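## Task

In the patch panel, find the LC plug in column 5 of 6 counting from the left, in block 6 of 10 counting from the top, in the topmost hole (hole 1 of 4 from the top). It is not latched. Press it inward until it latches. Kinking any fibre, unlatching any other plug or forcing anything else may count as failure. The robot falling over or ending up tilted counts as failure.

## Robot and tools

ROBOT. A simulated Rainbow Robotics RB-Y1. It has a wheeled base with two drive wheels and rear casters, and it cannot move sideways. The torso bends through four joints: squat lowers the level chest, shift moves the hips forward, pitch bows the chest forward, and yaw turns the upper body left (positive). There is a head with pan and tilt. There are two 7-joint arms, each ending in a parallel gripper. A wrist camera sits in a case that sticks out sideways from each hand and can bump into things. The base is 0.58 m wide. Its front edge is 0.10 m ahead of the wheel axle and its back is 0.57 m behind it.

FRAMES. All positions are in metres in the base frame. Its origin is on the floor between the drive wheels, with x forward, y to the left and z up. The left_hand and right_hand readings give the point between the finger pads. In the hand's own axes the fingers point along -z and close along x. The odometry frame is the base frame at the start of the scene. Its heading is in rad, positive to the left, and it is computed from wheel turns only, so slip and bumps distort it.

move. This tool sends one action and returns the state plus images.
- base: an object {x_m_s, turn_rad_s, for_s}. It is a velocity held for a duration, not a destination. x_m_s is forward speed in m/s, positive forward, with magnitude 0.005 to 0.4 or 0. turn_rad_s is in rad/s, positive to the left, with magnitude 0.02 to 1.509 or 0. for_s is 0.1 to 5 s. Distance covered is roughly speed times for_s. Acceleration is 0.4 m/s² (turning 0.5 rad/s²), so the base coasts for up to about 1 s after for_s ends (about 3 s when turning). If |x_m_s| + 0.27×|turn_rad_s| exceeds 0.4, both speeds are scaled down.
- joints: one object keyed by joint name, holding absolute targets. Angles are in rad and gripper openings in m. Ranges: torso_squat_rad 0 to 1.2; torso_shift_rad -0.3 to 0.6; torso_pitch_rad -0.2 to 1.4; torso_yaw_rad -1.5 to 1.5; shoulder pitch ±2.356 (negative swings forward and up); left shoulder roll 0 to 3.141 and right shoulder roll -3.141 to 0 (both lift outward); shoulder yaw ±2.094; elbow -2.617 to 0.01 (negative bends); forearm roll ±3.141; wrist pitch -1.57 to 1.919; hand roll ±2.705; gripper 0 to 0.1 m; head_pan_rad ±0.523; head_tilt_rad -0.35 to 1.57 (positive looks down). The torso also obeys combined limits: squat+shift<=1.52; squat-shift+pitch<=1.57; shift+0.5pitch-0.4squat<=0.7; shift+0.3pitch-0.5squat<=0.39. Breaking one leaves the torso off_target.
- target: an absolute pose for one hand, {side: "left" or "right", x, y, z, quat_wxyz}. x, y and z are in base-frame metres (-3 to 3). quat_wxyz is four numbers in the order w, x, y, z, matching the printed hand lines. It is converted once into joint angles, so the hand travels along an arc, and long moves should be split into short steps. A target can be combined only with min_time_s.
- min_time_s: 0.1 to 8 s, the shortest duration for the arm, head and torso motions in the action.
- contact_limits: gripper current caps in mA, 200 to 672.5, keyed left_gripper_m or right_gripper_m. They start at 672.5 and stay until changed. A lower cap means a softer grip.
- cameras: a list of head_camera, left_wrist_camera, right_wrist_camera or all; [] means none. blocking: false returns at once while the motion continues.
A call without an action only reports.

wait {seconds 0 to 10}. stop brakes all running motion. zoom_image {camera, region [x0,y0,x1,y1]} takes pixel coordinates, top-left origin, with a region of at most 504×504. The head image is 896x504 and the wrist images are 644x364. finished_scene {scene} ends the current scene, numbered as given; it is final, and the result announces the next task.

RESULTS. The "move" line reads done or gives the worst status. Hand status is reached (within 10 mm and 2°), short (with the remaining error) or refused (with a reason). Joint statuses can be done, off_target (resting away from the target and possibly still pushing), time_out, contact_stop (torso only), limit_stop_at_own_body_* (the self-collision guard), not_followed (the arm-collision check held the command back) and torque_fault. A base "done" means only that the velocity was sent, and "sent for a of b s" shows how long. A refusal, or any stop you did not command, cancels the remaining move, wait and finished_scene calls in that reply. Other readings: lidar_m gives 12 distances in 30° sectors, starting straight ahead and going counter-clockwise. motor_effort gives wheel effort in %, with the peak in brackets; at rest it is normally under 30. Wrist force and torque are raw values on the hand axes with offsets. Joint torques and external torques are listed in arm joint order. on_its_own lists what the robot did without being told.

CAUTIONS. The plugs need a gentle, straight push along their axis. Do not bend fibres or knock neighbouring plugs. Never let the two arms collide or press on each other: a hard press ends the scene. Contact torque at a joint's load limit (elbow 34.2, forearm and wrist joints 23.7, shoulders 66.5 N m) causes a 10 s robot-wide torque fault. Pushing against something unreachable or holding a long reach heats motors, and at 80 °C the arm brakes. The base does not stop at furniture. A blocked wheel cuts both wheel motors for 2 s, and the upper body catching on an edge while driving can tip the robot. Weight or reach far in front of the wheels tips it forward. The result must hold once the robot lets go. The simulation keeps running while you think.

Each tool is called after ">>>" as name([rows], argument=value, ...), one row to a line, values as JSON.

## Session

>>> move()

>>> zoom_image(camera="head_camera", region=[380, 60, 730, 340])

Scene clock: 0.00 s.
Joint torques (N m): no reading
External joint torques (N m): no reading
Wrist force (N): no reading
Wrist torque (N m): no reading
Wrist force, peak (N): no reading
base_odometry: x=+0.000 y=+0.000 heading=+0.000
lidar_m: 1.65 1.30 2.29 2.22 2.27 3.07 4.21 3.53 2.55 2.44 2.39 1.41
base_status: not commanded
joint_positions: torso_squat_rad=+0.350 torso_shift_rad=+0.000 torso_pitch_rad=+0.000 torso_yaw_rad=+0.000 left_shoulder_pitch_rad=-0.017 left_shoulder_roll_rad=+0.031 left_shoulder_yaw_rad=-0.044 left_elbow_rad=-0.105 left_forearm_roll_rad=+0.012 left_wrist_pitch_rad=+0.019 left_hand_roll_rad=+0.033 left_gripper_m=+0.099 right_shoulder_pitch_rad=+0.018 right_shoulder_roll_rad=-0.030 right_shoulder_yaw_rad=-0.003 right_elbow_rad=-0.131 right_forearm_roll_rad=-0.024 right_wrist_pitch_rad=+0.019 right_hand_roll_rad=+0.017 right_gripper_m=+0.100 head_pan_rad=+0.000 head_tilt_rad=+0.400
joint_status: not commanded
wheel_motors_off: 0
motor_effort: left_wheel=+2 right_wheel=+2
chest: x=-0.2280 y=+0.0000 z=+1.2475 quat_wxyz=(+1.000, +0.000, +0.000, +0.000) (m; base frame)
left_hand: x=-0.1687 y=+0.2409 z=+0.5651 quat_wxyz=(+0.999, +0.013, -0.051, -0.003) (m; base frame)
right_hand: x=-0.1810 y=-0.2434 z=+0.5640 quat_wxyz=(+0.999, -0.015, -0.048, -0.007) (m; base frame)
pictures: head_camera, left_wrist_camera, right_wrist_camera
camera_calibration:
left_wrist_camera: T_world_to_cam=[[0.990711, 0.0199139, 0.134516, 0.0803282], [-0.0410901, -0.899135, 0.435737, -0.00727327], [0.129625, -0.437217, -0.889965, 0.706715], [0, 0, 0, 1]] pos_world=[-0.171489, 0.300849, 0.621315]
right_wrist_camera: T_world_to_cam=[[-0.995554, -0.0269377, -0.0902563, -0.137711], [-0.0646392, 0.892368, 0.446655, -0.0204072], [0.06851, 0.450503, -0.890142, 0.697681], [0, 0, 0, 1]] pos_world=[-0.186216, -0.299806, 0.617721]

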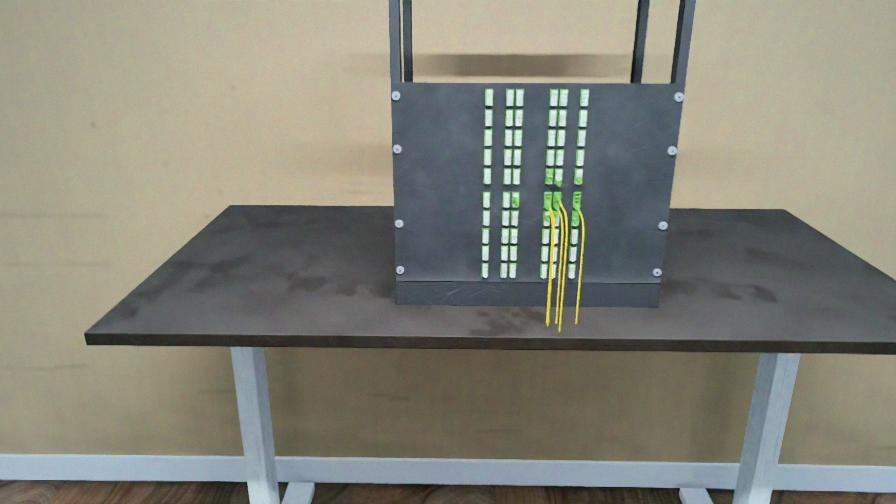

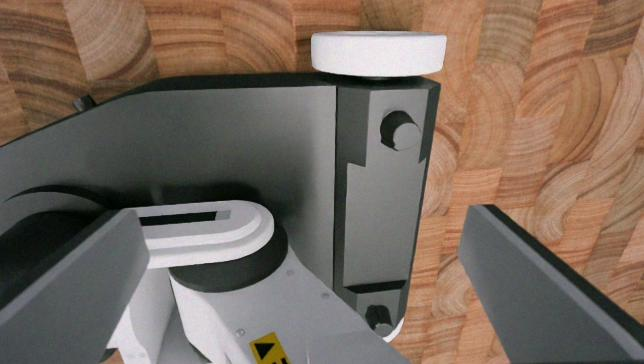

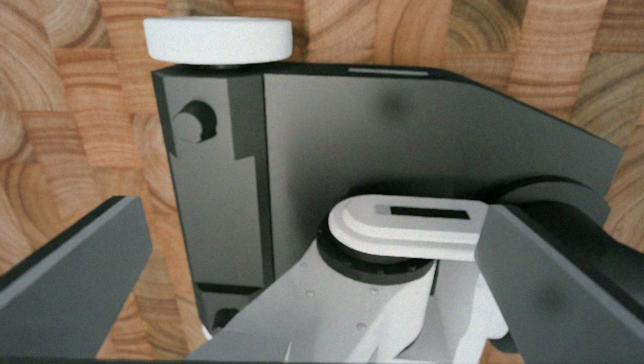

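Scaled by 1.440 from the camera's 896x504 image, which has a finer 1280x720 frame.

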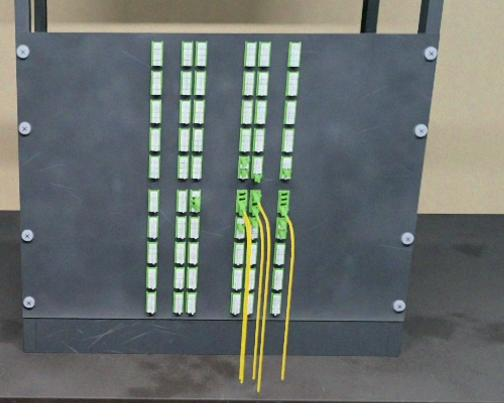

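>>> move(joints={"right_shoulder_pitch_rad": 0.064, "right_shoulder_roll_rad": -0.627, "right_shoulder_yaw_rad": 0.36, "right_elbow_rad": -2.444, "right_forearm_roll_rad": 0.501, "right_wrist_pitch_rad": 0.87, "right_hand_roll_rad": 0.628, "left_shoulder_pitch_rad": 0.5, "left_elbow_rad": -2.3, "left_shoulder_roll_rad": 0.3, "left_gripper_m": 0.0, "right_gripper_m": 0.006, "head_tilt_rad": 0.5, "head_pan_rad": -0.25}, min_time_s=3, cameras=["head_camera"])

>>> move(base={"x_m_s": 0.18, "for_s": 2.5}, cameras=["head_camera", "right_wrist_camera"])

>>> zoom_image(camera="head_camera", region=[350, 150, 550, 350])

Scene clock: 4.47 s.
Joint torques (N m): left_arm=[-2.55 3.93 2.18 -10 -0.05 -1.78 0.04] | right_arm=[-7.29 -5.58 -3.67 -8.08 1.34 -1.13 0.23]
External joint torques (N m): left_arm=[0.33 0.91 -0.54 -0.62 -0.08 -0.09 0.09] | right_arm=[0.29 -0.42 1.44 -0.44 0.17 -0.05 0.23]
Wrist force (N): left_arm=[-5.5 -0.8 -1.0] | right_arm=[-0.3 6.0 -2.5]
Wrist torque (N m): left_arm=[0.00 -0.42 0.08] | right_arm=[-0.33 -0.10 0.06]
Wrist force, peak (N): left_arm=[-2.3 0.0 -8.5] | right_arm=[-2.1 2.1 -8.3]
move: done
base_odometry: x=+0.000 y=+0.000 heading=+0.000
lidar_m: 1.65 1.29 2.29 2.21 2.29 3.08 4.21 3.53 2.55 2.44 2.39 1.41
base_status: not commanded
joint_positions: torso_squat_rad=+0.350 torso_shift_rad=+0.000 torso_pitch_rad=+0.000 torso_yaw_rad=+0.000 left_shoulder_pitch_rad=+0.500 left_shoulder_roll_rad=+0.300 left_shoulder_yaw_rad=-0.044 left_elbow_rad=-2.300 left_forearm_roll_rad=+0.012 left_wrist_pitch_rad=+0.019 left_hand_roll_rad=+0.033 left_gripper_m=+0.000 right_shoulder_pitch_rad=+0.064 right_shoulder_roll_rad=-0.627 right_shoulder_yaw_rad=+0.360 right_elbow_rad=-2.444 right_forearm_roll_rad=+0.501 right_wrist_pitch_rad=+0.870 right_hand_roll_rad=+0.628 right_gripper_m=+0.006 head_pan_rad=-0.250 head_tilt_rad=+0.500
joint_status: all done
wheel_motors_off: 0
motor_effort: left_wheel=+3(4) right_wheel=+2(7)
chest: x=-0.2280 y=+0.0000 z=+1.2475 quat_wxyz=(+1.000, +0.000, +0.000, +0.000) (m; base frame)
left_hand: x=+0.1488 y=+0.2654 z=+1.1525 quat_wxyz=(+0.626, +0.066, -0.771, -0.101) (m; base frame)
right_hand: x=+0.1999 y=-0.2200 z=+1.1897 quat_wxyz=(+0.500, -0.500, -0.501, +0.500) (m; base frame)
pictures: head_camera
camera_calibration:
head_camera: T_world_to_cam=[[-0.214562, -0.976639, 0.0117721, -0.0674224], [-0.444916, 0.0870017, -0.891336, 1.25552], [0.86949, -0.196485, -0.45319, 0.78046], [0, 0, 0, 1]] pos_world=[-0.134466, -0.0217316, 1.47358]

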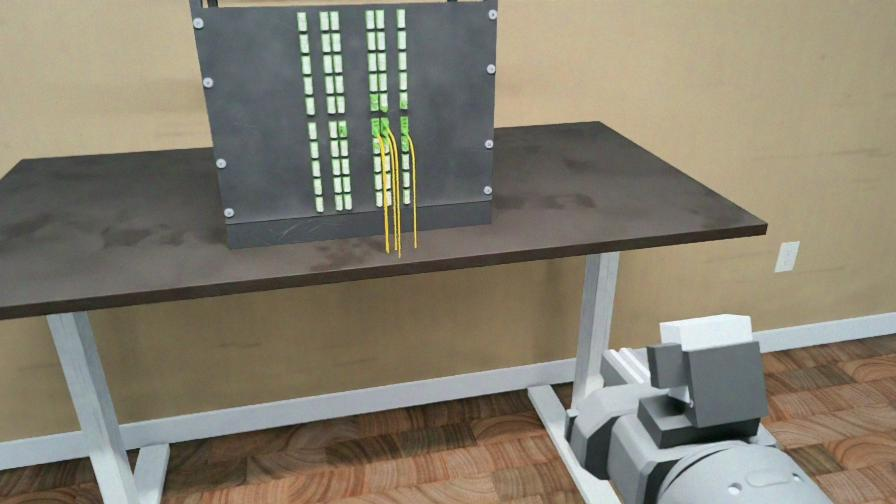

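Scene clock: 7.70 s.
Joint torques (N m): left_arm=[-3.03 4.27 2.06 -9.98 0.03 -1.75 0.2] | right_arm=[-6.77 -6.02 -4.58 -8.48 1.55 -1.03 0.13]
External joint torques (N m): left_arm=[-0.15 1.24 -0.66 -0.6 0 -0.06 0.24] | right_arm=[0.8 -0.86 0.53 -0.84 0.38 0.04 0.14]
Wrist force (N): left_arm=[-5.5 -1.1 -0.9] | right_arm=[0.4 6.0 -2.7]
Wrist torque (N m): left_arm=[0.01 -0.39 0.09] | right_arm=[-0.32 -0.02 0.00]
Wrist force, peak (N): left_arm=[-7.0 -0.4 -0.9] | right_arm=[0.2 6.4 -2.6]
move: done
base_odometry: x=+0.450 y=+0.000 heading=+0.000
lidar_m: 1.20 0.90 1.68 2.21 2.30 3.09 4.66 3.53 2.54 2.43 1.74 1.05
base_status: done (sent for 2.5 of 2.5 s)
joint_positions: torso_squat_rad=+0.350 torso_shift_rad=+0.000 torso_pitch_rad=+0.000 torso_yaw_rad=+0.000 left_shoulder_pitch_rad=+0.500 left_shoulder_roll_rad=+0.300 left_shoulder_yaw_rad=-0.044 left_elbow_rad=-2.300 left_forearm_roll_rad=+0.012 left_wrist_pitch_rad=+0.019 left_hand_roll_rad=+0.033 left_gripper_m=+0.000 right_shoulder_pitch_rad=+0.064 right_shoulder_roll_rad=-0.627 right_shoulder_yaw_rad=+0.360 right_elbow_rad=-2.444 right_forearm_roll_rad=+0.501 right_wrist_pitch_rad=+0.870 right_hand_roll_rad=+0.628 right_gripper_m=+0.006 head_pan_rad=-0.250 head_tilt_rad=+0.500
joint_status: not commanded
wheel_motors_off: 0
motor_effort: left_wheel=-2(25) right_wheel=-2(40)
chest: x=-0.2279 y=+0.0000 z=+1.2475 quat_wxyz=(+1.000, +0.000, +0.000, +0.000) (m; base frame)
left_hand: x=+0.1490 y=+0.2654 z=+1.1524 quat_wxyz=(+0.626, +0.066, -0.771, -0.101) (m; base frame)
right_hand: x=+0.2000 y=-0.2200 z=+1.1896 quat_wxyz=(+0.500, -0.500, -0.501, +0.500) (m; base frame)
pictures: head_camera, right_wrist_camera
camera_calibration:
head_camera: T_world_to_cam=[[-0.21456, -0.976639, 0.0118201, -0.0674487], [-0.445119, 0.0870025, -0.891235, 1.25534], [0.869387, -0.196484, -0.453388, 0.780519], [0, 0, 0, 1]] pos_world=[-0.134266, -0.0217316, 1.47348]
right_wrist_camera: T_world_to_cam=[[-0.00309727, -0.99925, 0.0385967, -0.266983], [-0.476964, -0.0324474, -0.878324, 1.15901], [0.878917, -0.0211296, -0.476506, 0.459976], [0, 0, 0, 1]] pos_world=[0.147699, -0.219457, 1.24747]

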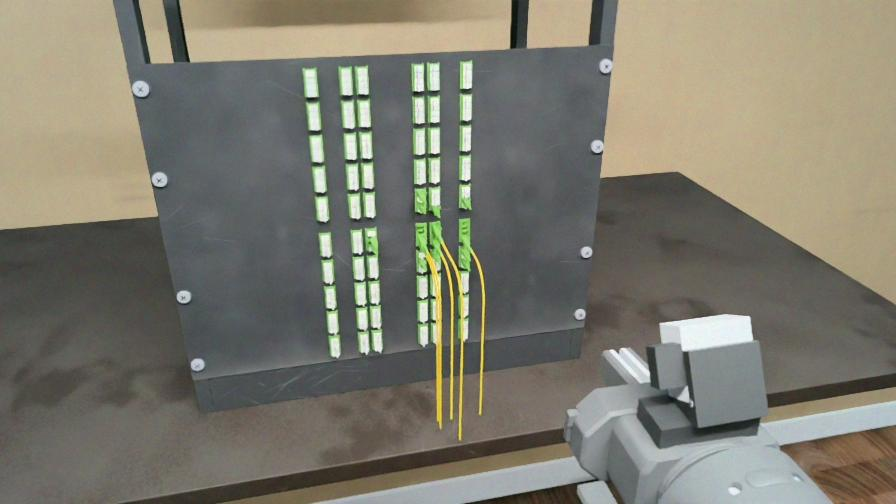

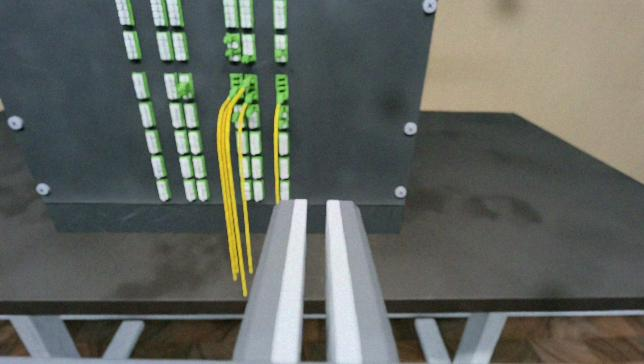

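Scaled by 2.520 from the camera's 896x504 image, which has a finer 1280x720 frame.

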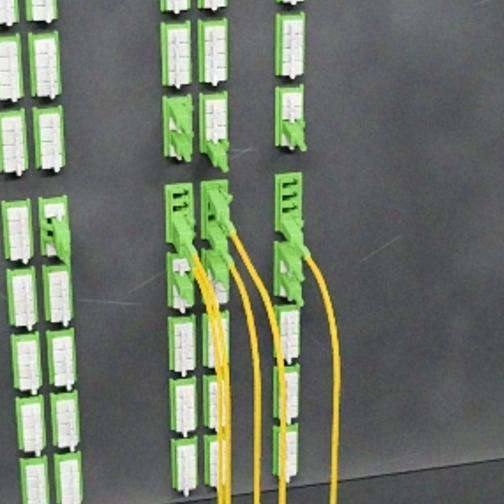

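>>> move(base={"x_m_s": 0.1, "for_s": 0.95}, cameras=["head_camera", "right_wrist_camera"])

Scene clock: 11.30 s.
Joint torques (N m): left_arm=[-3.1 4.25 1.99 -10.22 0.06 -1.85 0.09] | right_arm=[-7.44 -6.23 -4.41 -8.13 1.36 -0.97 0.39]
External joint torques (N m): left_arm=[-0.23 1.22 -0.73 -0.84 0.03 -0.17 0.13] | right_arm=[0.13 -1.07 0.7 -0.49 0.19 0.11 0.4]
Wrist force (N): left_arm=[-5.1 -0.6 -1.2] | right_arm=[0.1 5.9 -2.4]
Wrist torque (N m): left_arm=[0.03 -0.33 0.11] | right_arm=[-0.27 -0.05 -0.01]
Wrist force, peak (N): left_arm=[-6.5 -2.0 -0.9] | right_arm=[0.1 6.3 -2.2]
move: done
base_odometry: x=+0.547 y=+0.000 heading=+0.000
lidar_m: 1.10 0.82 1.54 2.23 2.30 3.09 4.75 3.54 2.54 2.43 0.97 0.99
base_status: done (sent for 0.97 of 0.97 s)
joint_positions: torso_squat_rad=+0.350 torso_shift_rad=+0.000 torso_pitch_rad=+0.000 torso_yaw_rad=+0.000 left_shoulder_pitch_rad=+0.500 left_shoulder_roll_rad=+0.300 left_shoulder_yaw_rad=-0.044 left_elbow_rad=-2.300 left_forearm_roll_rad=+0.012 left_wrist_pitch_rad=+0.019 left_hand_roll_rad=+0.033 left_gripper_m=+0.000 right_shoulder_pitch_rad=+0.064 right_shoulder_roll_rad=-0.627 right_shoulder_yaw_rad=+0.360 right_elbow_rad=-2.444 right_forearm_roll_rad=+0.501 right_wrist_pitch_rad=+0.870 right_hand_roll_rad=+0.628 right_gripper_m=+0.006 head_pan_rad=-0.250 head_tilt_rad=+0.500
joint_status: not commanded
wheel_motors_off: 0
motor_effort: left_wheel=-2(20) right_wheel=-4(27)
chest: x=-0.2279 y=+0.0000 z=+1.2475 quat_wxyz=(+1.000, +0.000, +0.000, +0.000) (m; base frame)
left_hand: x=+0.1489 y=+0.2654 z=+1.1524 quat_wxyz=(+0.626, +0.066, -0.771, -0.101) (m; base frame)
right_hand: x=+0.2000 y=-0.2200 z=+1.1896 quat_wxyz=(+0.500, -0.500, -0.501, +0.500) (m; base frame)
pictures: head_camera, right_wrist_camera
camera_calibration:
head_camera: T_world_to_cam=[[-0.21456, -0.976639, 0.0118201, -0.0674702], [-0.445119, 0.0870025, -0.891235, 1.2553], [0.869387, -0.196484, -0.453388, 0.780605], [0, 0, 0, 1]] pos_world=[-0.134366, -0.0217316, 1.47348]
right_wrist_camera: T_world_to_cam=[[-0.00309727, -0.99925, 0.0385967, -0.266983], [-0.476964, -0.0324474, -0.878324, 1.15901], [0.878917, -0.0211296, -0.476506, 0.459976], [0, 0, 0, 1]] pos_world=[0.147699, -0.219457, 1.24747]

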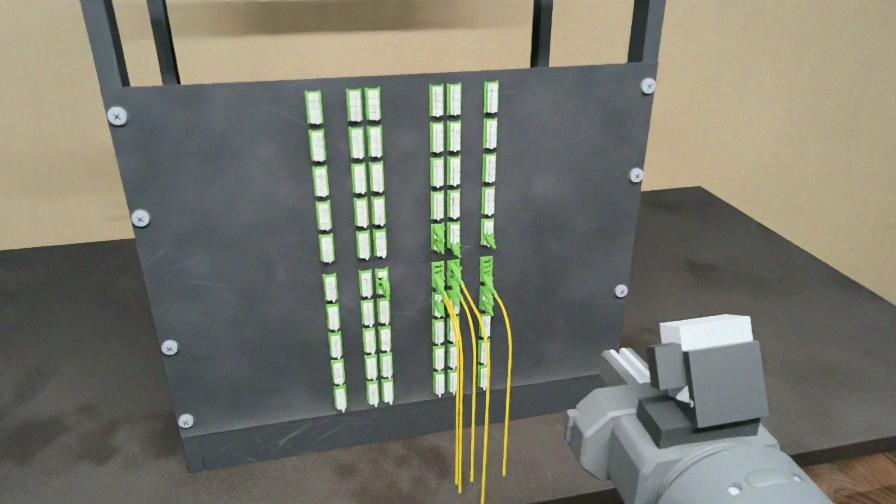

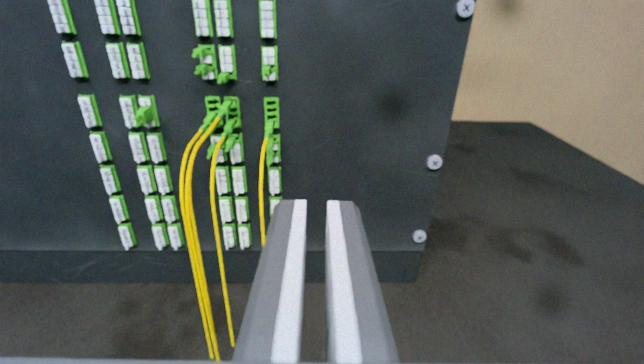

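>>> zoom_image(camera="head_camera", region=[400, 210, 530, 330])

>>> zoom_image(camera="right_wrist_camera", region=[180, 70, 300, 170])

Scaled by 3.877 from the camera's 896x504 image, which has a finer 1280x720 frame.

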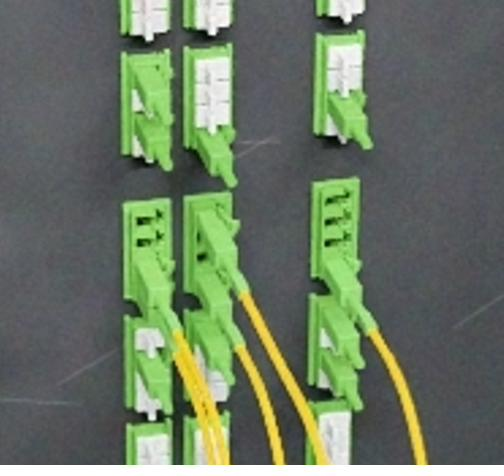

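Scaled by 4.200 from the camera's 644x364 image, which has a finer 920x520 frame.

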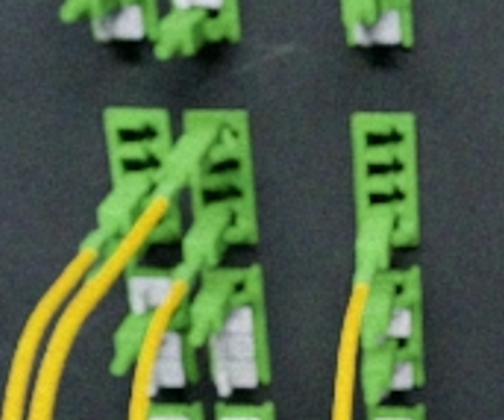

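>>> move(target={"side": "right", "x": 0.25, "y": -0.155, "z": 1.26, "quat_wxyz": [0.6029, -0.3695, -0.3695, 0.6029]}, min_time_s=2, cameras=["head_camera", "right_wrist_camera"])

>>> move(target={"side": "left", "x": 0.2, "y": 0.16, "z": 1.25, "quat_wxyz": [0.0739, 0.0739, -0.7032, -0.7032]}, min_time_s=2.5, cameras=["head_camera", "left_wrist_camera"])

Scene clock: 14.13 s.
Joint torques (N m): left_arm=[-2.72 4.24 1.92 -10.11 0.05 -1.83 0.19] | right_arm=[-15.71 -4.14 -7.86 -3.48 1 -1.32 0.38]
External joint torques (N m): left_arm=[0.16 1.21 -0.81 -0.73 0.02 -0.14 0.24] | right_arm=[0.04 0.67 -2.56 0.23 -0.03 0.02 0.39]
Wrist force (N): left_arm=[-5.9 -1.5 -0.4] | right_arm=[-0.1 5.2 -4.8]
Wrist torque (N m): left_arm=[0.09 -0.38 0.13] | right_arm=[-0.23 -0.06 0.03]
Wrist force, peak (N): left_arm=[-6.4 -1.5 -0.8] | right_arm=[0.7 5.7 -5.1]
move: done
base_odometry: x=+0.547 y=+0.000 heading=+0.000
lidar_m: 1.10 0.82 1.54 2.22 2.30 3.09 4.75 3.52 2.54 2.44 0.98 0.99
base_status: not commanded
joint_positions: torso_squat_rad=+0.350 torso_shift_rad=+0.000 torso_pitch_rad=+0.000 torso_yaw_rad=+0.000 left_shoulder_pitch_rad=+0.500 left_shoulder_roll_rad=+0.300 left_shoulder_yaw_rad=-0.044 left_elbow_rad=-2.300 left_forearm_roll_rad=+0.012 left_wrist_pitch_rad=+0.019 left_hand_roll_rad=+0.033 left_gripper_m=+0.000 right_shoulder_pitch_rad=-0.745 right_shoulder_roll_rad=-0.471 right_shoulder_yaw_rad=+0.267 right_elbow_rad=-2.266 right_forearm_roll_rad=-0.165 right_wrist_pitch_rad=+1.820 right_hand_roll_rad=+0.919 right_gripper_m=+0.006 head_pan_rad=-0.250 head_tilt_rad=+0.500
joint_status: all done
wheel_motors_off: 0
motor_effort: left_wheel=-2(4) right_wheel=-4(6)
chest: x=-0.2279 y=+0.0000 z=+1.2475 quat_wxyz=(+1.000, +0.000, +0.000, +0.000) (m; base frame)
left_hand: x=+0.1489 y=+0.2654 z=+1.1524 quat_wxyz=(+0.626, +0.066, -0.771, -0.101) (m; base frame)
right_hand: x=+0.2497 y=-0.1549 z=+1.2598 quat_wxyz=(+0.603, -0.369, -0.370, +0.603) (m; base frame)
right_hand_status: reached (checked arc, planned for 2.0 s): 0 mm and 0.0 deg off.
pictures: head_camera, right_wrist_camera
camera_calibration:
head_camera: T_world_to_cam=[[-0.21456, -0.976639, 0.0118201, -0.0674703], [-0.445119, 0.0870025, -0.891235, 1.2553], [0.869387, -0.196484, -0.453388, 0.780605], [0, 0, 0, 1]] pos_world=[-0.134366, -0.0217316, 1.47348]
right_wrist_camera: T_world_to_cam=[[0.0142722, -0.999186, 0.0377437, -0.207808], [-0.824115, -0.0331312, -0.565452, 0.939063], [0.566242, -0.023035, -0.823917, 0.96659], [0, 0, 0, 1]] pos_world=[0.229538, -0.154261, 1.33523]

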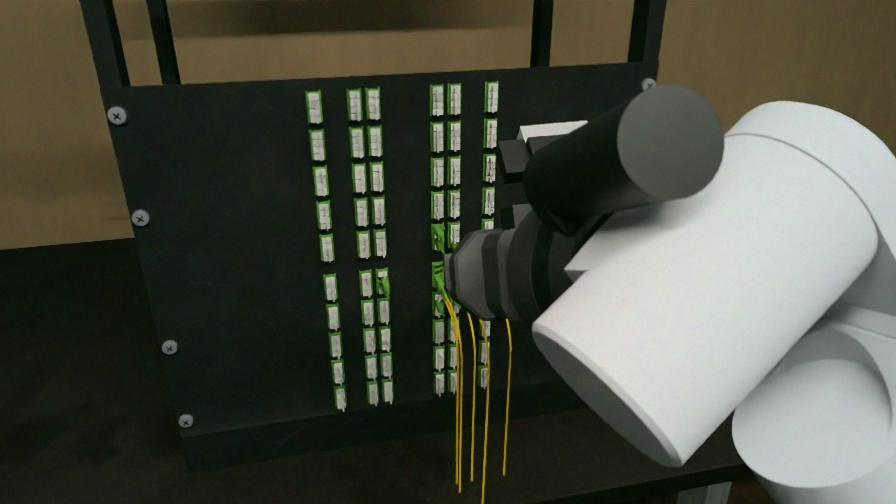

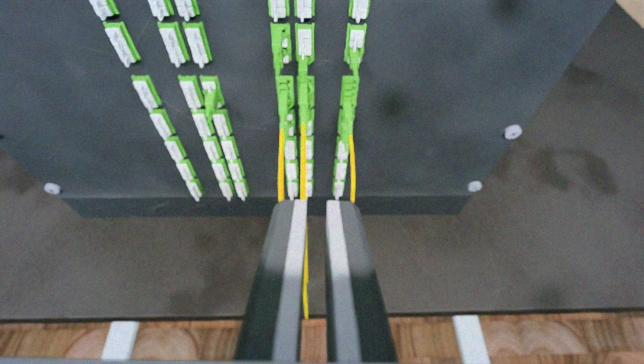

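Scene clock: 16.97 s.
Joint torques (N m): left_arm=[-16.62 12.32 8.36 -2.25 1.43 0.14 0.22] | right_arm=[-16.32 -4.97 -6.49 -3.64 1.07 -1.15 0.47]
External joint torques (N m): left_arm=[-2.18 0.66 -1.62 0.21 -0.11 0.08 0.2] | right_arm=[-0.57 -0.15 -1.19 0.07 0.05 0.19 0.48]
Wrist force (N): left_arm=[0.2 -5.8 -1.7] | right_arm=[0.3 5.2 -4.8]
Wrist torque (N m): left_arm=[0.28 -0.03 0.02] | right_arm=[-0.19 -0.04 0.03]
Wrist force, peak (N): left_arm=[0.8 -6.6 -2.0] | right_arm=[0.1 5.5 -5.4]
move: done
base_odometry: x=+0.547 y=+0.000 heading=+0.000
lidar_m: 1.10 0.83 1.53 2.22 2.29 3.09 4.75 3.53 2.54 2.43 0.97 0.98
base_status: not commanded
joint_positions: torso_squat_rad=+0.350 torso_shift_rad=+0.000 torso_pitch_rad=+0.000 torso_yaw_rad=+0.000 left_shoulder_pitch_rad=-0.568 left_shoulder_roll_rad=+1.187 left_shoulder_yaw_rad=-0.531 left_elbow_rad=-1.583 left_forearm_roll_rad=-0.300 left_wrist_pitch_rad=-0.960 left_hand_roll_rad=+0.034 left_gripper_m=+0.000 right_shoulder_pitch_rad=-0.745 right_shoulder_roll_rad=-0.471 right_shoulder_yaw_rad=+0.267 right_elbow_rad=-2.266 right_forearm_roll_rad=-0.165 right_wrist_pitch_rad=+1.820 right_hand_roll_rad=+0.919 right_gripper_m=+0.006 head_pan_rad=-0.250 head_tilt_rad=+0.500
joint_status: all done
wheel_motors_off: 0
motor_effort: left_wheel=-1(4) right_wheel=-1(5)
chest: x=-0.2279 y=+0.0000 z=+1.2475 quat_wxyz=(+1.000, +0.000, +0.000, +0.000) (m; base frame)
left_hand: x=+0.1992 y=+0.1598 z=+1.2496 quat_wxyz=(+0.079, +0.078, -0.702, -0.704) (m; base frame)
left_hand_status: reached (checked arc, planned for 2.5 s): 1 mm and 0.7 deg off.
right_hand: x=+0.2497 y=-0.1549 z=+1.2598 quat_wxyz=(+0.603, -0.369, -0.370, +0.603) (m; base frame)
pictures: head_camera, left_wrist_camera
camera_calibration:
head_camera: T_world_to_cam=[[-0.21456, -0.976639, 0.0118201, -0.0674703], [-0.445119, 0.0870025, -0.891235, 1.2553], [0.869387, -0.196484, -0.453388, 0.780605], [0, 0, 0, 1]] pos_world=[-0.134366, -0.0217316, 1.47348]
left_wrist_camera: T_world_to_cam=[[-0.981676, -0.188415, 0.028486, 0.184136], [-0.111921, 0.449112, -0.886438, 1.08751], [0.154224, -0.873383, -0.461971, 0.762658], [0, 0, 0, 1]] pos_world=[0.184858, 0.212371, 1.31109]

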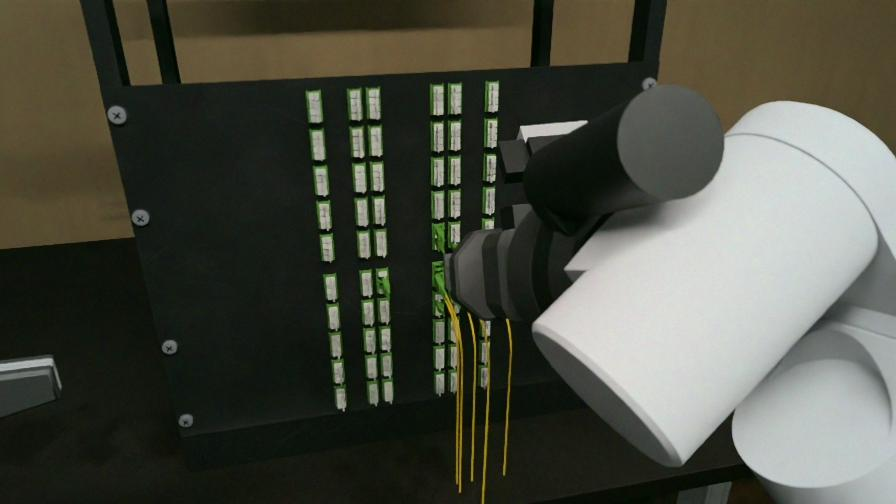

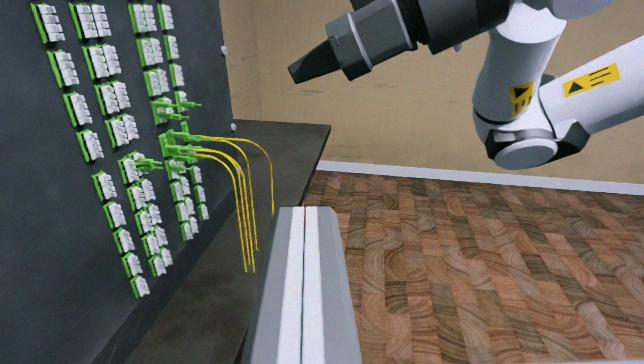

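>>> move(target={"side": "left", "x": 0.315, "y": 0.058, "z": 1.24, "quat_wxyz": [0.0739, 0.0739, -0.7032, -0.7032]}, min_time_s=2, cameras=["left_wrist_camera", "right_wrist_camera"])

>>> zoom_image(camera="right_wrist_camera", region=[260, 60, 380, 160])

>>> zoom_image(camera="left_wrist_camera", region=[180, 100, 330, 220])

Scene clock: 19.47 s.
Joint torques (N m): left_arm=[-23.4 7.58 6.54 -3.43 1.49 -0.01 0.32] | right_arm=[-16.24 -5.28 -6.53 -3.85 1.19 -1.33 0.38]
External joint torques (N m): left_arm=[-2.34 -1.04 -1.26 0.45 -0.14 -0.07 0.31] | right_arm=[-0.5 -0.46 -1.23 -0.14 0.16 0.01 0.38]
Wrist force (N): left_arm=[-0.2 -6.1 -2.4] | right_arm=[0.1 5.1 -5.0]
Wrist torque (N m): left_arm=[0.27 -0.09 0.04] | right_arm=[-0.16 -0.06 0.02]
Wrist force, peak (N): left_arm=[0.3 -6.9 -2.1] | right_arm=[0.1 6.0 -5.4]
move: done
base_odometry: x=+0.547 y=+0.000 heading=+0.000
lidar_m: 1.09 0.83 1.54 2.22 2.30 3.10 4.75 3.54 2.54 2.43 0.96 0.99
base_status: not commanded
joint_positions: torso_squat_rad=+0.350 torso_shift_rad=+0.000 torso_pitch_rad=+0.000 torso_yaw_rad=+0.000 left_shoulder_pitch_rad=-1.038 left_shoulder_roll_rad=+0.703 left_shoulder_yaw_rad=-0.707 left_elbow_rad=-0.902 left_forearm_roll_rad=-0.477 left_wrist_pitch_rad=-1.064 left_hand_roll_rad=+0.035 left_gripper_m=+0.000 right_shoulder_pitch_rad=-0.745 right_shoulder_roll_rad=-0.471 right_shoulder_yaw_rad=+0.267 right_elbow_rad=-2.266 right_forearm_roll_rad=-0.165 right_wrist_pitch_rad=+1.820 right_hand_roll_rad=+0.919 right_gripper_m=+0.006 head_pan_rad=-0.250 head_tilt_rad=+0.500
joint_status: all done
wheel_motors_off: 0
motor_effort: left_wheel=-2(4) right_wheel=-4(4)
chest: x=-0.2279 y=+0.0000 z=+1.2475 quat_wxyz=(+1.000, +0.000, +0.000, +0.000) (m; base frame)
left_hand: x=+0.3148 y=+0.0581 z=+1.2398 quat_wxyz=(+0.075, +0.074, -0.703, -0.703) (m; base frame)
left_hand_status: reached (checked arc, planned for 2.0 s): 0 mm and 0.1 deg off.
right_hand: x=+0.2497 y=-0.1550 z=+1.2598 quat_wxyz=(+0.603, -0.369, -0.370, +0.603) (m; base frame)
pictures: left_wrist_camera, right_wrist_camera
camera_calibration:
left_wrist_camera: T_world_to_cam=[[-0.983474, -0.178865, 0.028042, 0.279242], [-0.106877, 0.448539, -0.88735, 1.13703], [0.146138, -0.875682, -0.460244, 0.651991], [0, 0, 0, 1]] pos_world=[0.30087, 0.11088, 1.30119]
right_wrist_camera: T_world_to_cam=[[0.0142475, -0.999191, 0.0376047, -0.207617], [-0.824115, -0.0330322, -0.565459, 0.939087], [0.566244, -0.0229342, -0.823919, 0.966608], [0, 0, 0, 1]] pos_world=[0.229538, -0.154261, 1.33523]

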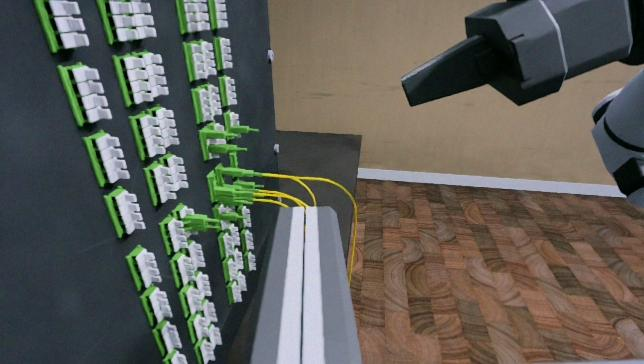

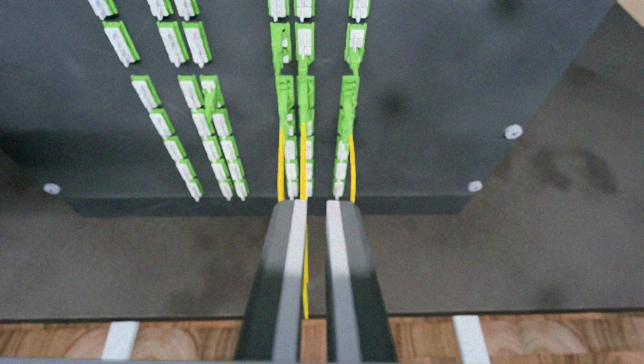

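Scaled by 4.200 from the camera's 644x364 image, which has a finer 920x520 frame.

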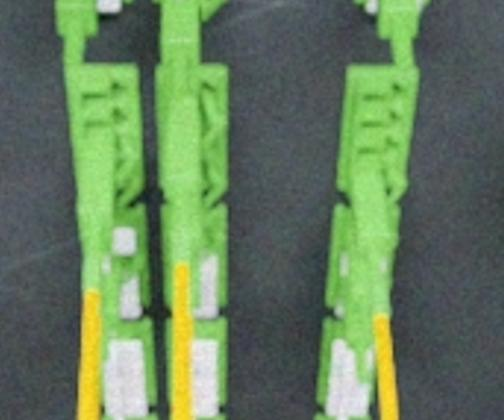

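Scaled by 3.360 from the camera's 644x364 image, which has a finer 1265x715 frame.

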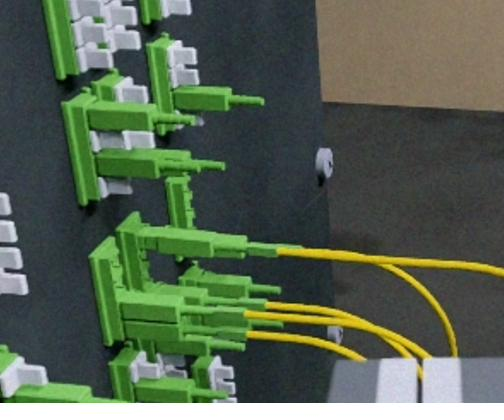

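>>> zoom_image(camera="left_wrist_camera", region=[200, 120, 280, 180])

>>> zoom_image(camera="left_wrist_camera", region=[200, 150, 280, 210])

Scaled by 6.300 from the camera's 644x364 image, which has a finer 1265x715 frame.

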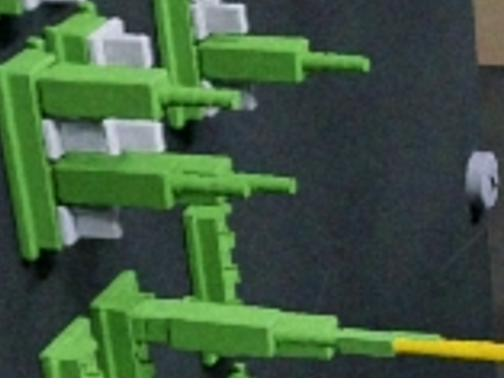

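Scaled by 6.300 from the camera's 644x364 image, which has a finer 1265x715 frame.

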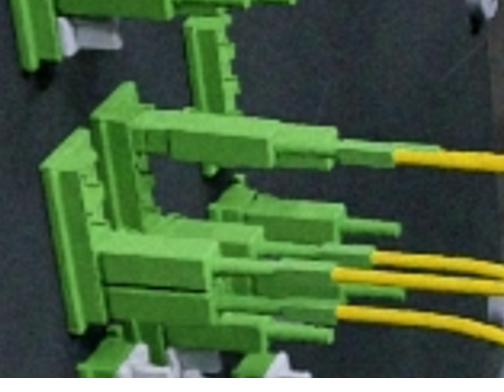

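>>> zoom_image(camera="right_wrist_camera", region=[280, 70, 330, 130])

Scaled by 8.400 from the camera's 644x364 image, which has a finer 920x520 frame.

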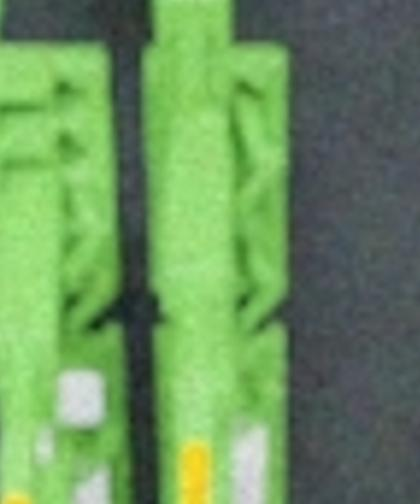

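>>> move(target={"side": "right", "x": 0.30, "y": -0.1455, "z": 1.245, "quat_wxyz": [0.6029, -0.3695, -0.3695, 0.6029]}, min_time_s=1.5, cameras=[])

>>> move(target={"side": "right", "x": 0.345, "y": -0.1455, "z": 1.225, "quat_wxyz": [0.6029, -0.3695, -0.3695, 0.6029]}, min_time_s=1.5, cameras=["left_wrist_camera", "right_wrist_camera"])

>>> zoom_image(camera="right_wrist_camera", region=[270, 90, 370, 190])

>>> zoom_image(camera="left_wrist_camera", region=[200, 120, 320, 210])

Scene clock: 25.70 s.
Joint torques (N m): left_arm=[-23.74 7.92 6.44 -3.69 1.43 -0.09 0.25] | right_arm=[-18.23 -4.56 -4.6 -4.83 1.27 -1.5 0.51]
External joint torques (N m): left_arm=[-2.69 -0.69 -1.36 0.19 -0.2 -0.15 0.23] | right_arm=[-0.8 0.38 1.07 0.07 0.21 -0.15 0.51]
Wrist force (N): left_arm=[-0.4 -5.5 -1.9] | right_arm=[0.8 4.7 -5.3]
Wrist torque (N m): left_arm=[0.25 -0.09 0.00] | right_arm=[-0.16 0.06 0.06]
Wrist force, peak (N): left_arm=[0.1 -6.7 -3.0] | right_arm=[0.2 5.9 -5.5]
move: done
base_odometry: x=+0.547 y=+0.000 heading=+0.000
lidar_m: 1.10 0.81 1.53 2.22 2.30 3.10 4.76 3.53 2.53 2.43 0.97 0.98
base_status: not commanded
joint_positions: torso_squat_rad=+0.350 torso_shift_rad=+0.000 torso_pitch_rad=+0.000 torso_yaw_rad=+0.000 left_shoulder_pitch_rad=-1.038 left_shoulder_roll_rad=+0.703 left_shoulder_yaw_rad=-0.707 left_elbow_rad=-0.902 left_forearm_roll_rad=-0.477 left_wrist_pitch_rad=-1.064 left_hand_roll_rad=+0.035 left_gripper_m=+0.000 right_shoulder_pitch_rad=-0.782 right_shoulder_roll_rad=-0.441 right_shoulder_yaw_rad=+0.297 right_elbow_rad=-2.040 right_forearm_roll_rad=-0.133 right_wrist_pitch_rad=+1.638 right_hand_roll_rad=+0.935 right_gripper_m=+0.006 head_pan_rad=-0.250 head_tilt_rad=+0.500
joint_status: all done
wheel_motors_off: 0
motor_effort: left_wheel=-1(3) right_wheel=-1(5)
chest: x=-0.2279 y=+0.0000 z=+1.2475 quat_wxyz=(+1.000, +0.000, +0.000, +0.000) (m; base frame)
left_hand: x=+0.3148 y=+0.0581 z=+1.2398 quat_wxyz=(+0.075, +0.074, -0.703, -0.703) (m; base frame)
right_hand: x=+0.3000 y=-0.1457 z=+1.2448 quat_wxyz=(+0.603, -0.369, -0.369, +0.603) (m; base frame)
right_hand_status: reached (checked arc, planned for 1.5 s): 0 mm and 0.0 deg off.
pictures: none
No camera images: "cameras" was empty.

Scene clock: 27.53 s.
Joint torques (N m): left_arm=[-23.61 7.92 6.22 -3.8 1.47 -0.05 0.26] | right_arm=[-19.68 -4.35 -4.28 -5.83 1.26 -1.48 0.42]
External joint torques (N m): left_arm=[-2.55 -0.69 -1.58 0.07 -0.16 -0.11 0.25] | right_arm=[-0.8 0.94 1.52 0.06 0.21 -0.1 0.42]
Wrist force (N): left_arm=[0.1 -6.3 -2.4] | right_arm=[-0.3 4.5 -5.0]
Wrist torque (N m): left_arm=[0.34 -0.05 0.03] | right_arm=[-0.11 -0.08 0.02]
Wrist force, peak (N): left_arm=[0.5 -6.6 -1.8] | right_arm=[0.3 5.6 -5.7]
move: done
base_odometry: x=+0.547 y=+0.000 heading=+0.000
lidar_m: 1.10 0.83 1.53 2.23 2.30 3.09 4.75 3.54 2.54 2.43 0.97 0.99
base_status: not commanded
joint_positions: torso_squat_rad=+0.350 torso_shift_rad=+0.000 torso_pitch_rad=+0.000 torso_yaw_rad=+0.000 left_shoulder_pitch_rad=-1.038 left_shoulder_roll_rad=+0.703 left_shoulder_yaw_rad=-0.707 left_elbow_rad=-0.902 left_forearm_roll_rad=-0.477 left_wrist_pitch_rad=-1.064 left_hand_roll_rad=+0.035 left_gripper_m=+0.000 right_shoulder_pitch_rad=-0.810 right_shoulder_roll_rad=-0.420 right_shoulder_yaw_rad=+0.307 right_elbow_rad=-1.825 right_forearm_roll_rad=-0.120 right_wrist_pitch_rad=+1.457 right_hand_roll_rad=+0.955 right_gripper_m=+0.006 head_pan_rad=-0.250 head_tilt_rad=+0.500
joint_status: all done
wheel_motors_off: 0
motor_effort: left_wheel=-2(3) right_wheel=+0(4)
chest: x=-0.2279 y=+0.0000 z=+1.2475 quat_wxyz=(+1.000, +0.000, +0.000, +0.000) (m; base frame)
left_hand: x=+0.3148 y=+0.0581 z=+1.2398 quat_wxyz=(+0.075, +0.074, -0.703, -0.703) (m; base frame)
right_hand: x=+0.3450 y=-0.1457 z=+1.2248 quat_wxyz=(+0.603, -0.369, -0.369, +0.603) (m; base frame)
right_hand_status: reached (checked arc, planned for 1.5 s): 0 mm and 0.0 deg off.
pictures: left_wrist_camera, right_wrist_camera
camera_calibration:
left_wrist_camera: T_world_to_cam=[[-0.983463, -0.178911, 0.0281287, 0.279149], [-0.106974, 0.448521, -0.887347, 1.13702], [0.14614, -0.875682, -0.460243, 0.652077], [0, 0, 0, 1]] pos_world=[0.30087, 0.110979, 1.30119]
right_wrist_camera: T_world_to_cam=[[0.0133578, -0.999214, 0.0373275, -0.19782], [-0.824461, -0.0321285, -0.565006, 0.997791], [0.565761, -0.0232278, -0.824242, 0.884554], [0, 0, 0, 1]] pos_world=[0.324836, -0.145061, 1.30023]

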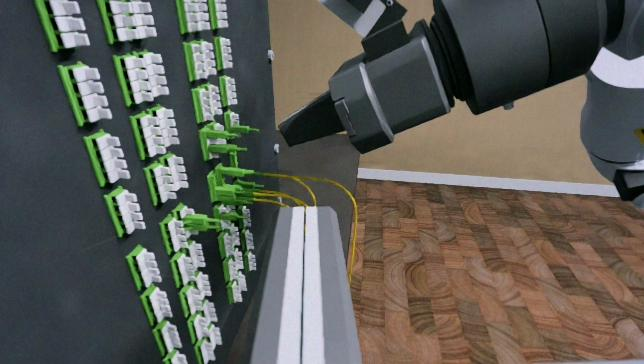

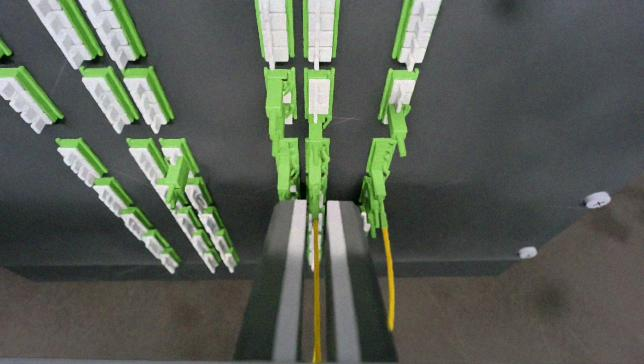

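Scaled by 5.040 from the camera's 644x364 image, which has a finer 920x520 frame.

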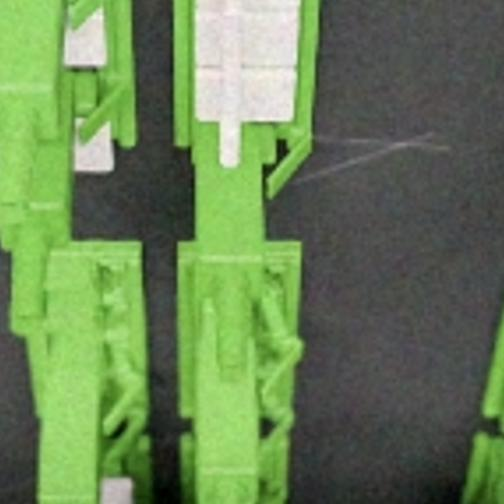

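Scaled by 4.200 from the camera's 644x364 image, which has a finer 1265x715 frame.

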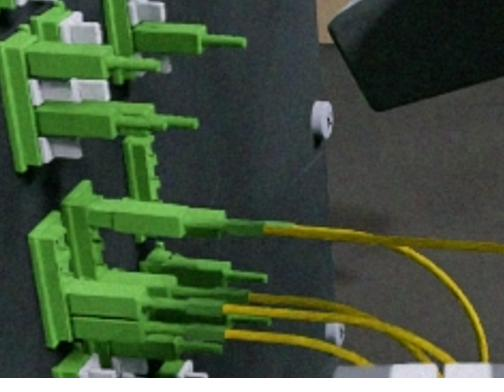

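>>> move(target={"side": "right", "x": 0.357, "y": -0.1455, "z": 1.202, "quat_wxyz": [0.6029, -0.3695, -0.3695, 0.6029]}, min_time_s=1.5, cameras=["left_wrist_camera", "right_wrist_camera"])

>>> zoom_image(camera="right_wrist_camera", region=[270, 130, 370, 230])

>>> zoom_image(camera="left_wrist_camera", region=[210, 130, 290, 190])

Scene clock: 30.40 s.
Joint torques (N m): left_arm=[-24.15 7.74 6.33 -3.81 1.49 -0.01 0.24] | right_arm=[-18.61 -4.06 -3.96 -6.24 1.48 -1.57 -0.17]
External joint torques (N m): left_arm=[-3.1 -0.88 -1.46 0.07 -0.14 -0.07 0.23] | right_arm=[0.46 1.13 1.85 0.12 0.43 -0.21 -0.17]
Wrist force (N): left_arm=[0.1 -5.4 -2.2] | right_arm=[-0.1 5.2 -4.9]
Wrist torque (N m): left_arm=[0.23 -0.06 0.06] | right_arm=[-0.20 -0.06 0.05]
Wrist force, peak (N): left_arm=[-0.1 -6.7 -2.8] | right_arm=[0.5 5.3 -5.7]
move: done
base_odometry: x=+0.547 y=+0.000 heading=+0.000
lidar_m: 1.10 0.82 1.53 2.22 2.30 3.09 4.74 3.53 2.54 2.43 0.98 0.99
base_status: not commanded
joint_positions: torso_squat_rad=+0.350 torso_shift_rad=+0.000 torso_pitch_rad=+0.000 torso_yaw_rad=+0.000 left_shoulder_pitch_rad=-1.038 left_shoulder_roll_rad=+0.703 left_shoulder_yaw_rad=-0.707 left_elbow_rad=-0.902 left_forearm_roll_rad=-0.477 left_wrist_pitch_rad=-1.064 left_hand_roll_rad=+0.035 left_gripper_m=+0.000 right_shoulder_pitch_rad=-0.783 right_shoulder_roll_rad=-0.409 right_shoulder_yaw_rad=+0.327 right_elbow_rad=-1.760 right_forearm_roll_rad=-0.095 right_wrist_pitch_rad=+1.368 right_hand_roll_rad=+0.947 right_gripper_m=+0.006 head_pan_rad=-0.250 head_tilt_rad=+0.500
joint_status: all done
wheel_motors_off: 0
motor_effort: left_wheel=-2(4) right_wheel=-3(5)
chest: x=-0.2279 y=+0.0000 z=+1.2475 quat_wxyz=(+1.000, +0.000, +0.000, +0.000) (m; base frame)
left_hand: x=+0.3148 y=+0.0581 z=+1.2398 quat_wxyz=(+0.075, +0.074, -0.703, -0.703) (m; base frame)
right_hand: x=+0.3569 y=-0.1457 z=+1.2020 quat_wxyz=(+0.603, -0.370, -0.369, +0.603) (m; base frame)
right_hand_status: reached (checked arc, planned for 1.5 s): 0 mm and 0.0 deg off.
pictures: left_wrist_camera, right_wrist_camera
camera_calibration:
left_wrist_camera: T_world_to_cam=[[-0.983463, -0.178911, 0.0281287, 0.279149], [-0.106974, 0.448521, -0.887347, 1.13702], [0.14614, -0.875682, -0.460243, 0.652077], [0, 0, 0, 1]] pos_world=[0.30087, 0.110979, 1.30119]
right_wrist_camera: T_world_to_cam=[[0.0135328, -0.999202, 0.0375854, -0.197515], [-0.824255, -0.032427, -0.565289, 0.99497], [0.566057, -0.02333, -0.824036, 0.858651], [0, 0, 0, 1]] pos_world=[0.336737, -0.145061, 1.27743]

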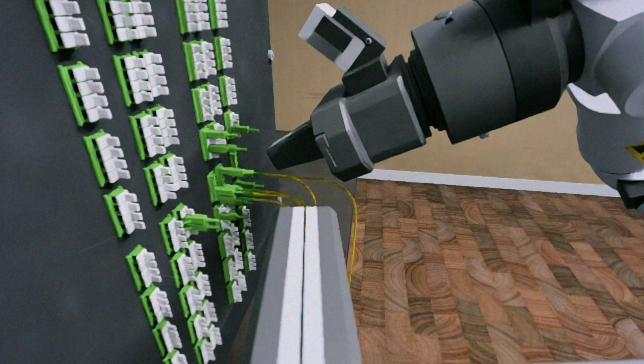

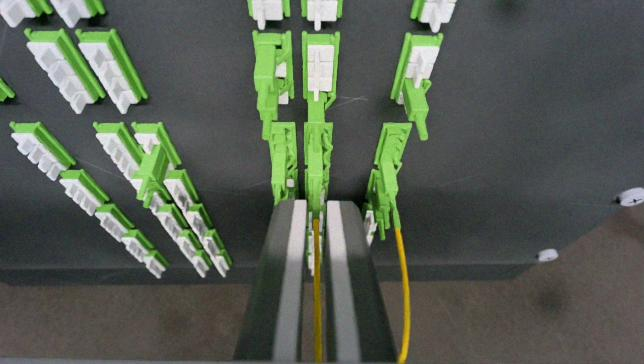

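Scaled by 5.040 from the camera's 644x364 image, which has a finer 920x520 frame.

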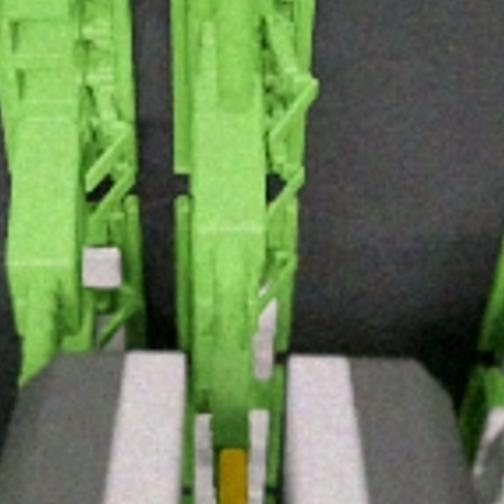

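Scaled by 6.300 from the camera's 644x364 image, which has a finer 1265x715 frame.

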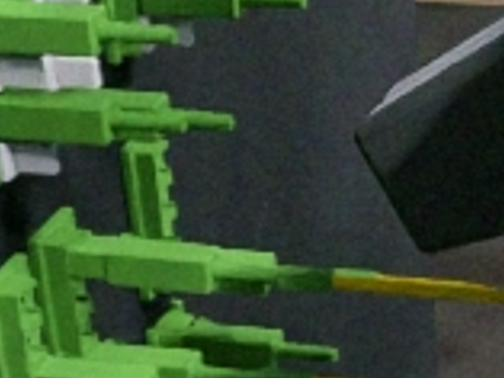

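>>> move(target={"side": "right", "x": 0.3625, "y": -0.1449, "z": 1.190, "quat_wxyz": [0.6029, -0.3695, -0.3695, 0.6029]}, min_time_s=1.2, cameras=["left_wrist_camera", "right_wrist_camera"])

>>> zoom_image(camera="right_wrist_camera", region=[270, 130, 370, 230])

>>> zoom_image(camera="left_wrist_camera", region=[225, 145, 285, 190])

Scene clock: 33.17 s.
Joint torques (N m): left_arm=[-23.68 8 6.48 -3.65 1.4 0.01 0.31] | right_arm=[-18.5 -4.6 -4.31 -6.4 1.54 -1.7 -0.44]
External joint torques (N m): left_arm=[-2.63 -0.62 -1.32 0.23 -0.23 -0.05 0.29] | right_arm=[0.63 0.51 1.49 0.17 0.49 -0.34 -0.43]
Wrist force (N): left_arm=[-0.1 -5.9 -2.2] | right_arm=[0.0 4.9 -4.9]
Wrist torque (N m): left_arm=[0.31 -0.06 0.03] | right_arm=[-0.17 -0.06 0.05]
Wrist force, peak (N): left_arm=[-0.3 -6.7 -2.5] | right_arm=[0.5 5.7 -5.3]
move: done
base_odometry: x=+0.547 y=+0.000 heading=+0.000
lidar_m: 1.10 0.82 1.53 2.22 2.31 3.09 4.75 3.54 2.54 2.43 0.97 0.99
base_status: not commanded
joint_positions: torso_squat_rad=+0.350 torso_shift_rad=+0.000 torso_pitch_rad=+0.000 torso_yaw_rad=+0.000 left_shoulder_pitch_rad=-1.038 left_shoulder_roll_rad=+0.703 left_shoulder_yaw_rad=-0.707 left_elbow_rad=-0.902 left_forearm_roll_rad=-0.477 left_wrist_pitch_rad=-1.064 left_hand_roll_rad=+0.035 left_gripper_m=+0.000 right_shoulder_pitch_rad=-0.769 right_shoulder_roll_rad=-0.402 right_shoulder_yaw_rad=+0.338 right_elbow_rad=-1.730 right_forearm_roll_rad=-0.082 right_wrist_pitch_rad=+1.327 right_hand_roll_rad=+0.942 right_gripper_m=+0.006 head_pan_rad=-0.250 head_tilt_rad=+0.500
joint_status: all done
wheel_motors_off: 0
motor_effort: left_wheel=-1(4) right_wheel=-5(5)
chest: x=-0.2279 y=+0.0000 z=+1.2475 quat_wxyz=(+1.000, +0.000, +0.000, +0.000) (m; base frame)
left_hand: x=+0.3148 y=+0.0581 z=+1.2398 quat_wxyz=(+0.075, +0.074, -0.703, -0.703) (m; base frame)
right_hand: x=+0.3616 y=-0.1452 z=+1.1901 quat_wxyz=(+0.603, -0.369, -0.369, +0.603) (m; base frame)
right_hand_status: reached (checked arc, planned for 1.2 s): 1 mm and 0.0 deg off.
pictures: left_wrist_camera, right_wrist_camera
camera_calibration:
left_wrist_camera: T_world_to_cam=[[-0.983463, -0.178911, 0.0281287, 0.279149], [-0.106974, 0.448521, -0.887347, 1.13702], [0.14614, -0.875682, -0.460243, 0.652077], [0, 0, 0, 1]] pos_world=[0.30087, 0.110979, 1.30119]
right_wrist_camera: T_world_to_cam=[[0.0138256, -0.999186, 0.0378892, -0.197111], [-0.824581, -0.0328265, -0.564791, 0.991499], [0.565575, -0.0234341, -0.824364, 0.846678], [0, 0, 0, 1]] pos_world=[0.341436, -0.144562, 1.26543]

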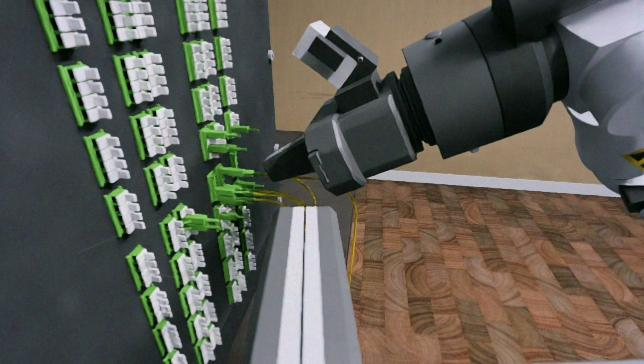

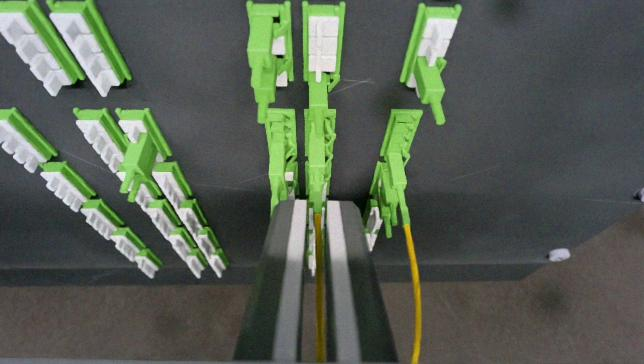

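Scaled by 5.040 from the camera's 644x364 image, which has a finer 920x520 frame.

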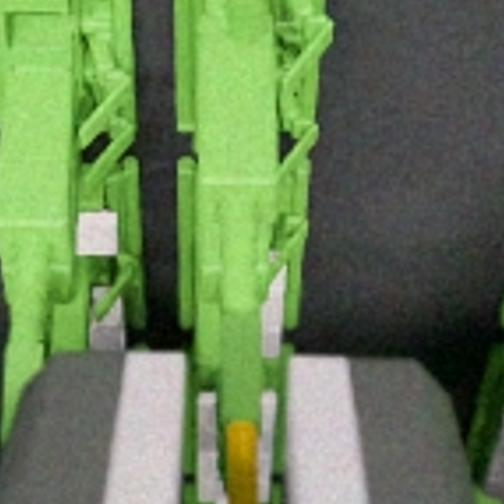

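Scaled by 8.400 from the camera's 644x364 image, which has a finer 1265x715 frame.

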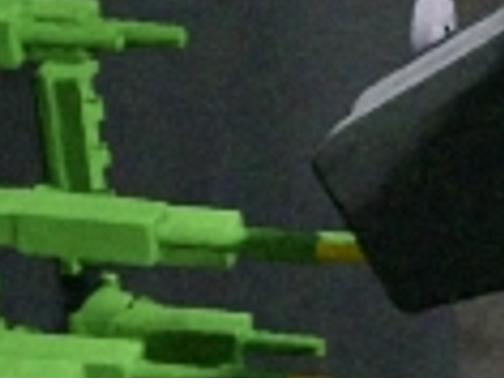

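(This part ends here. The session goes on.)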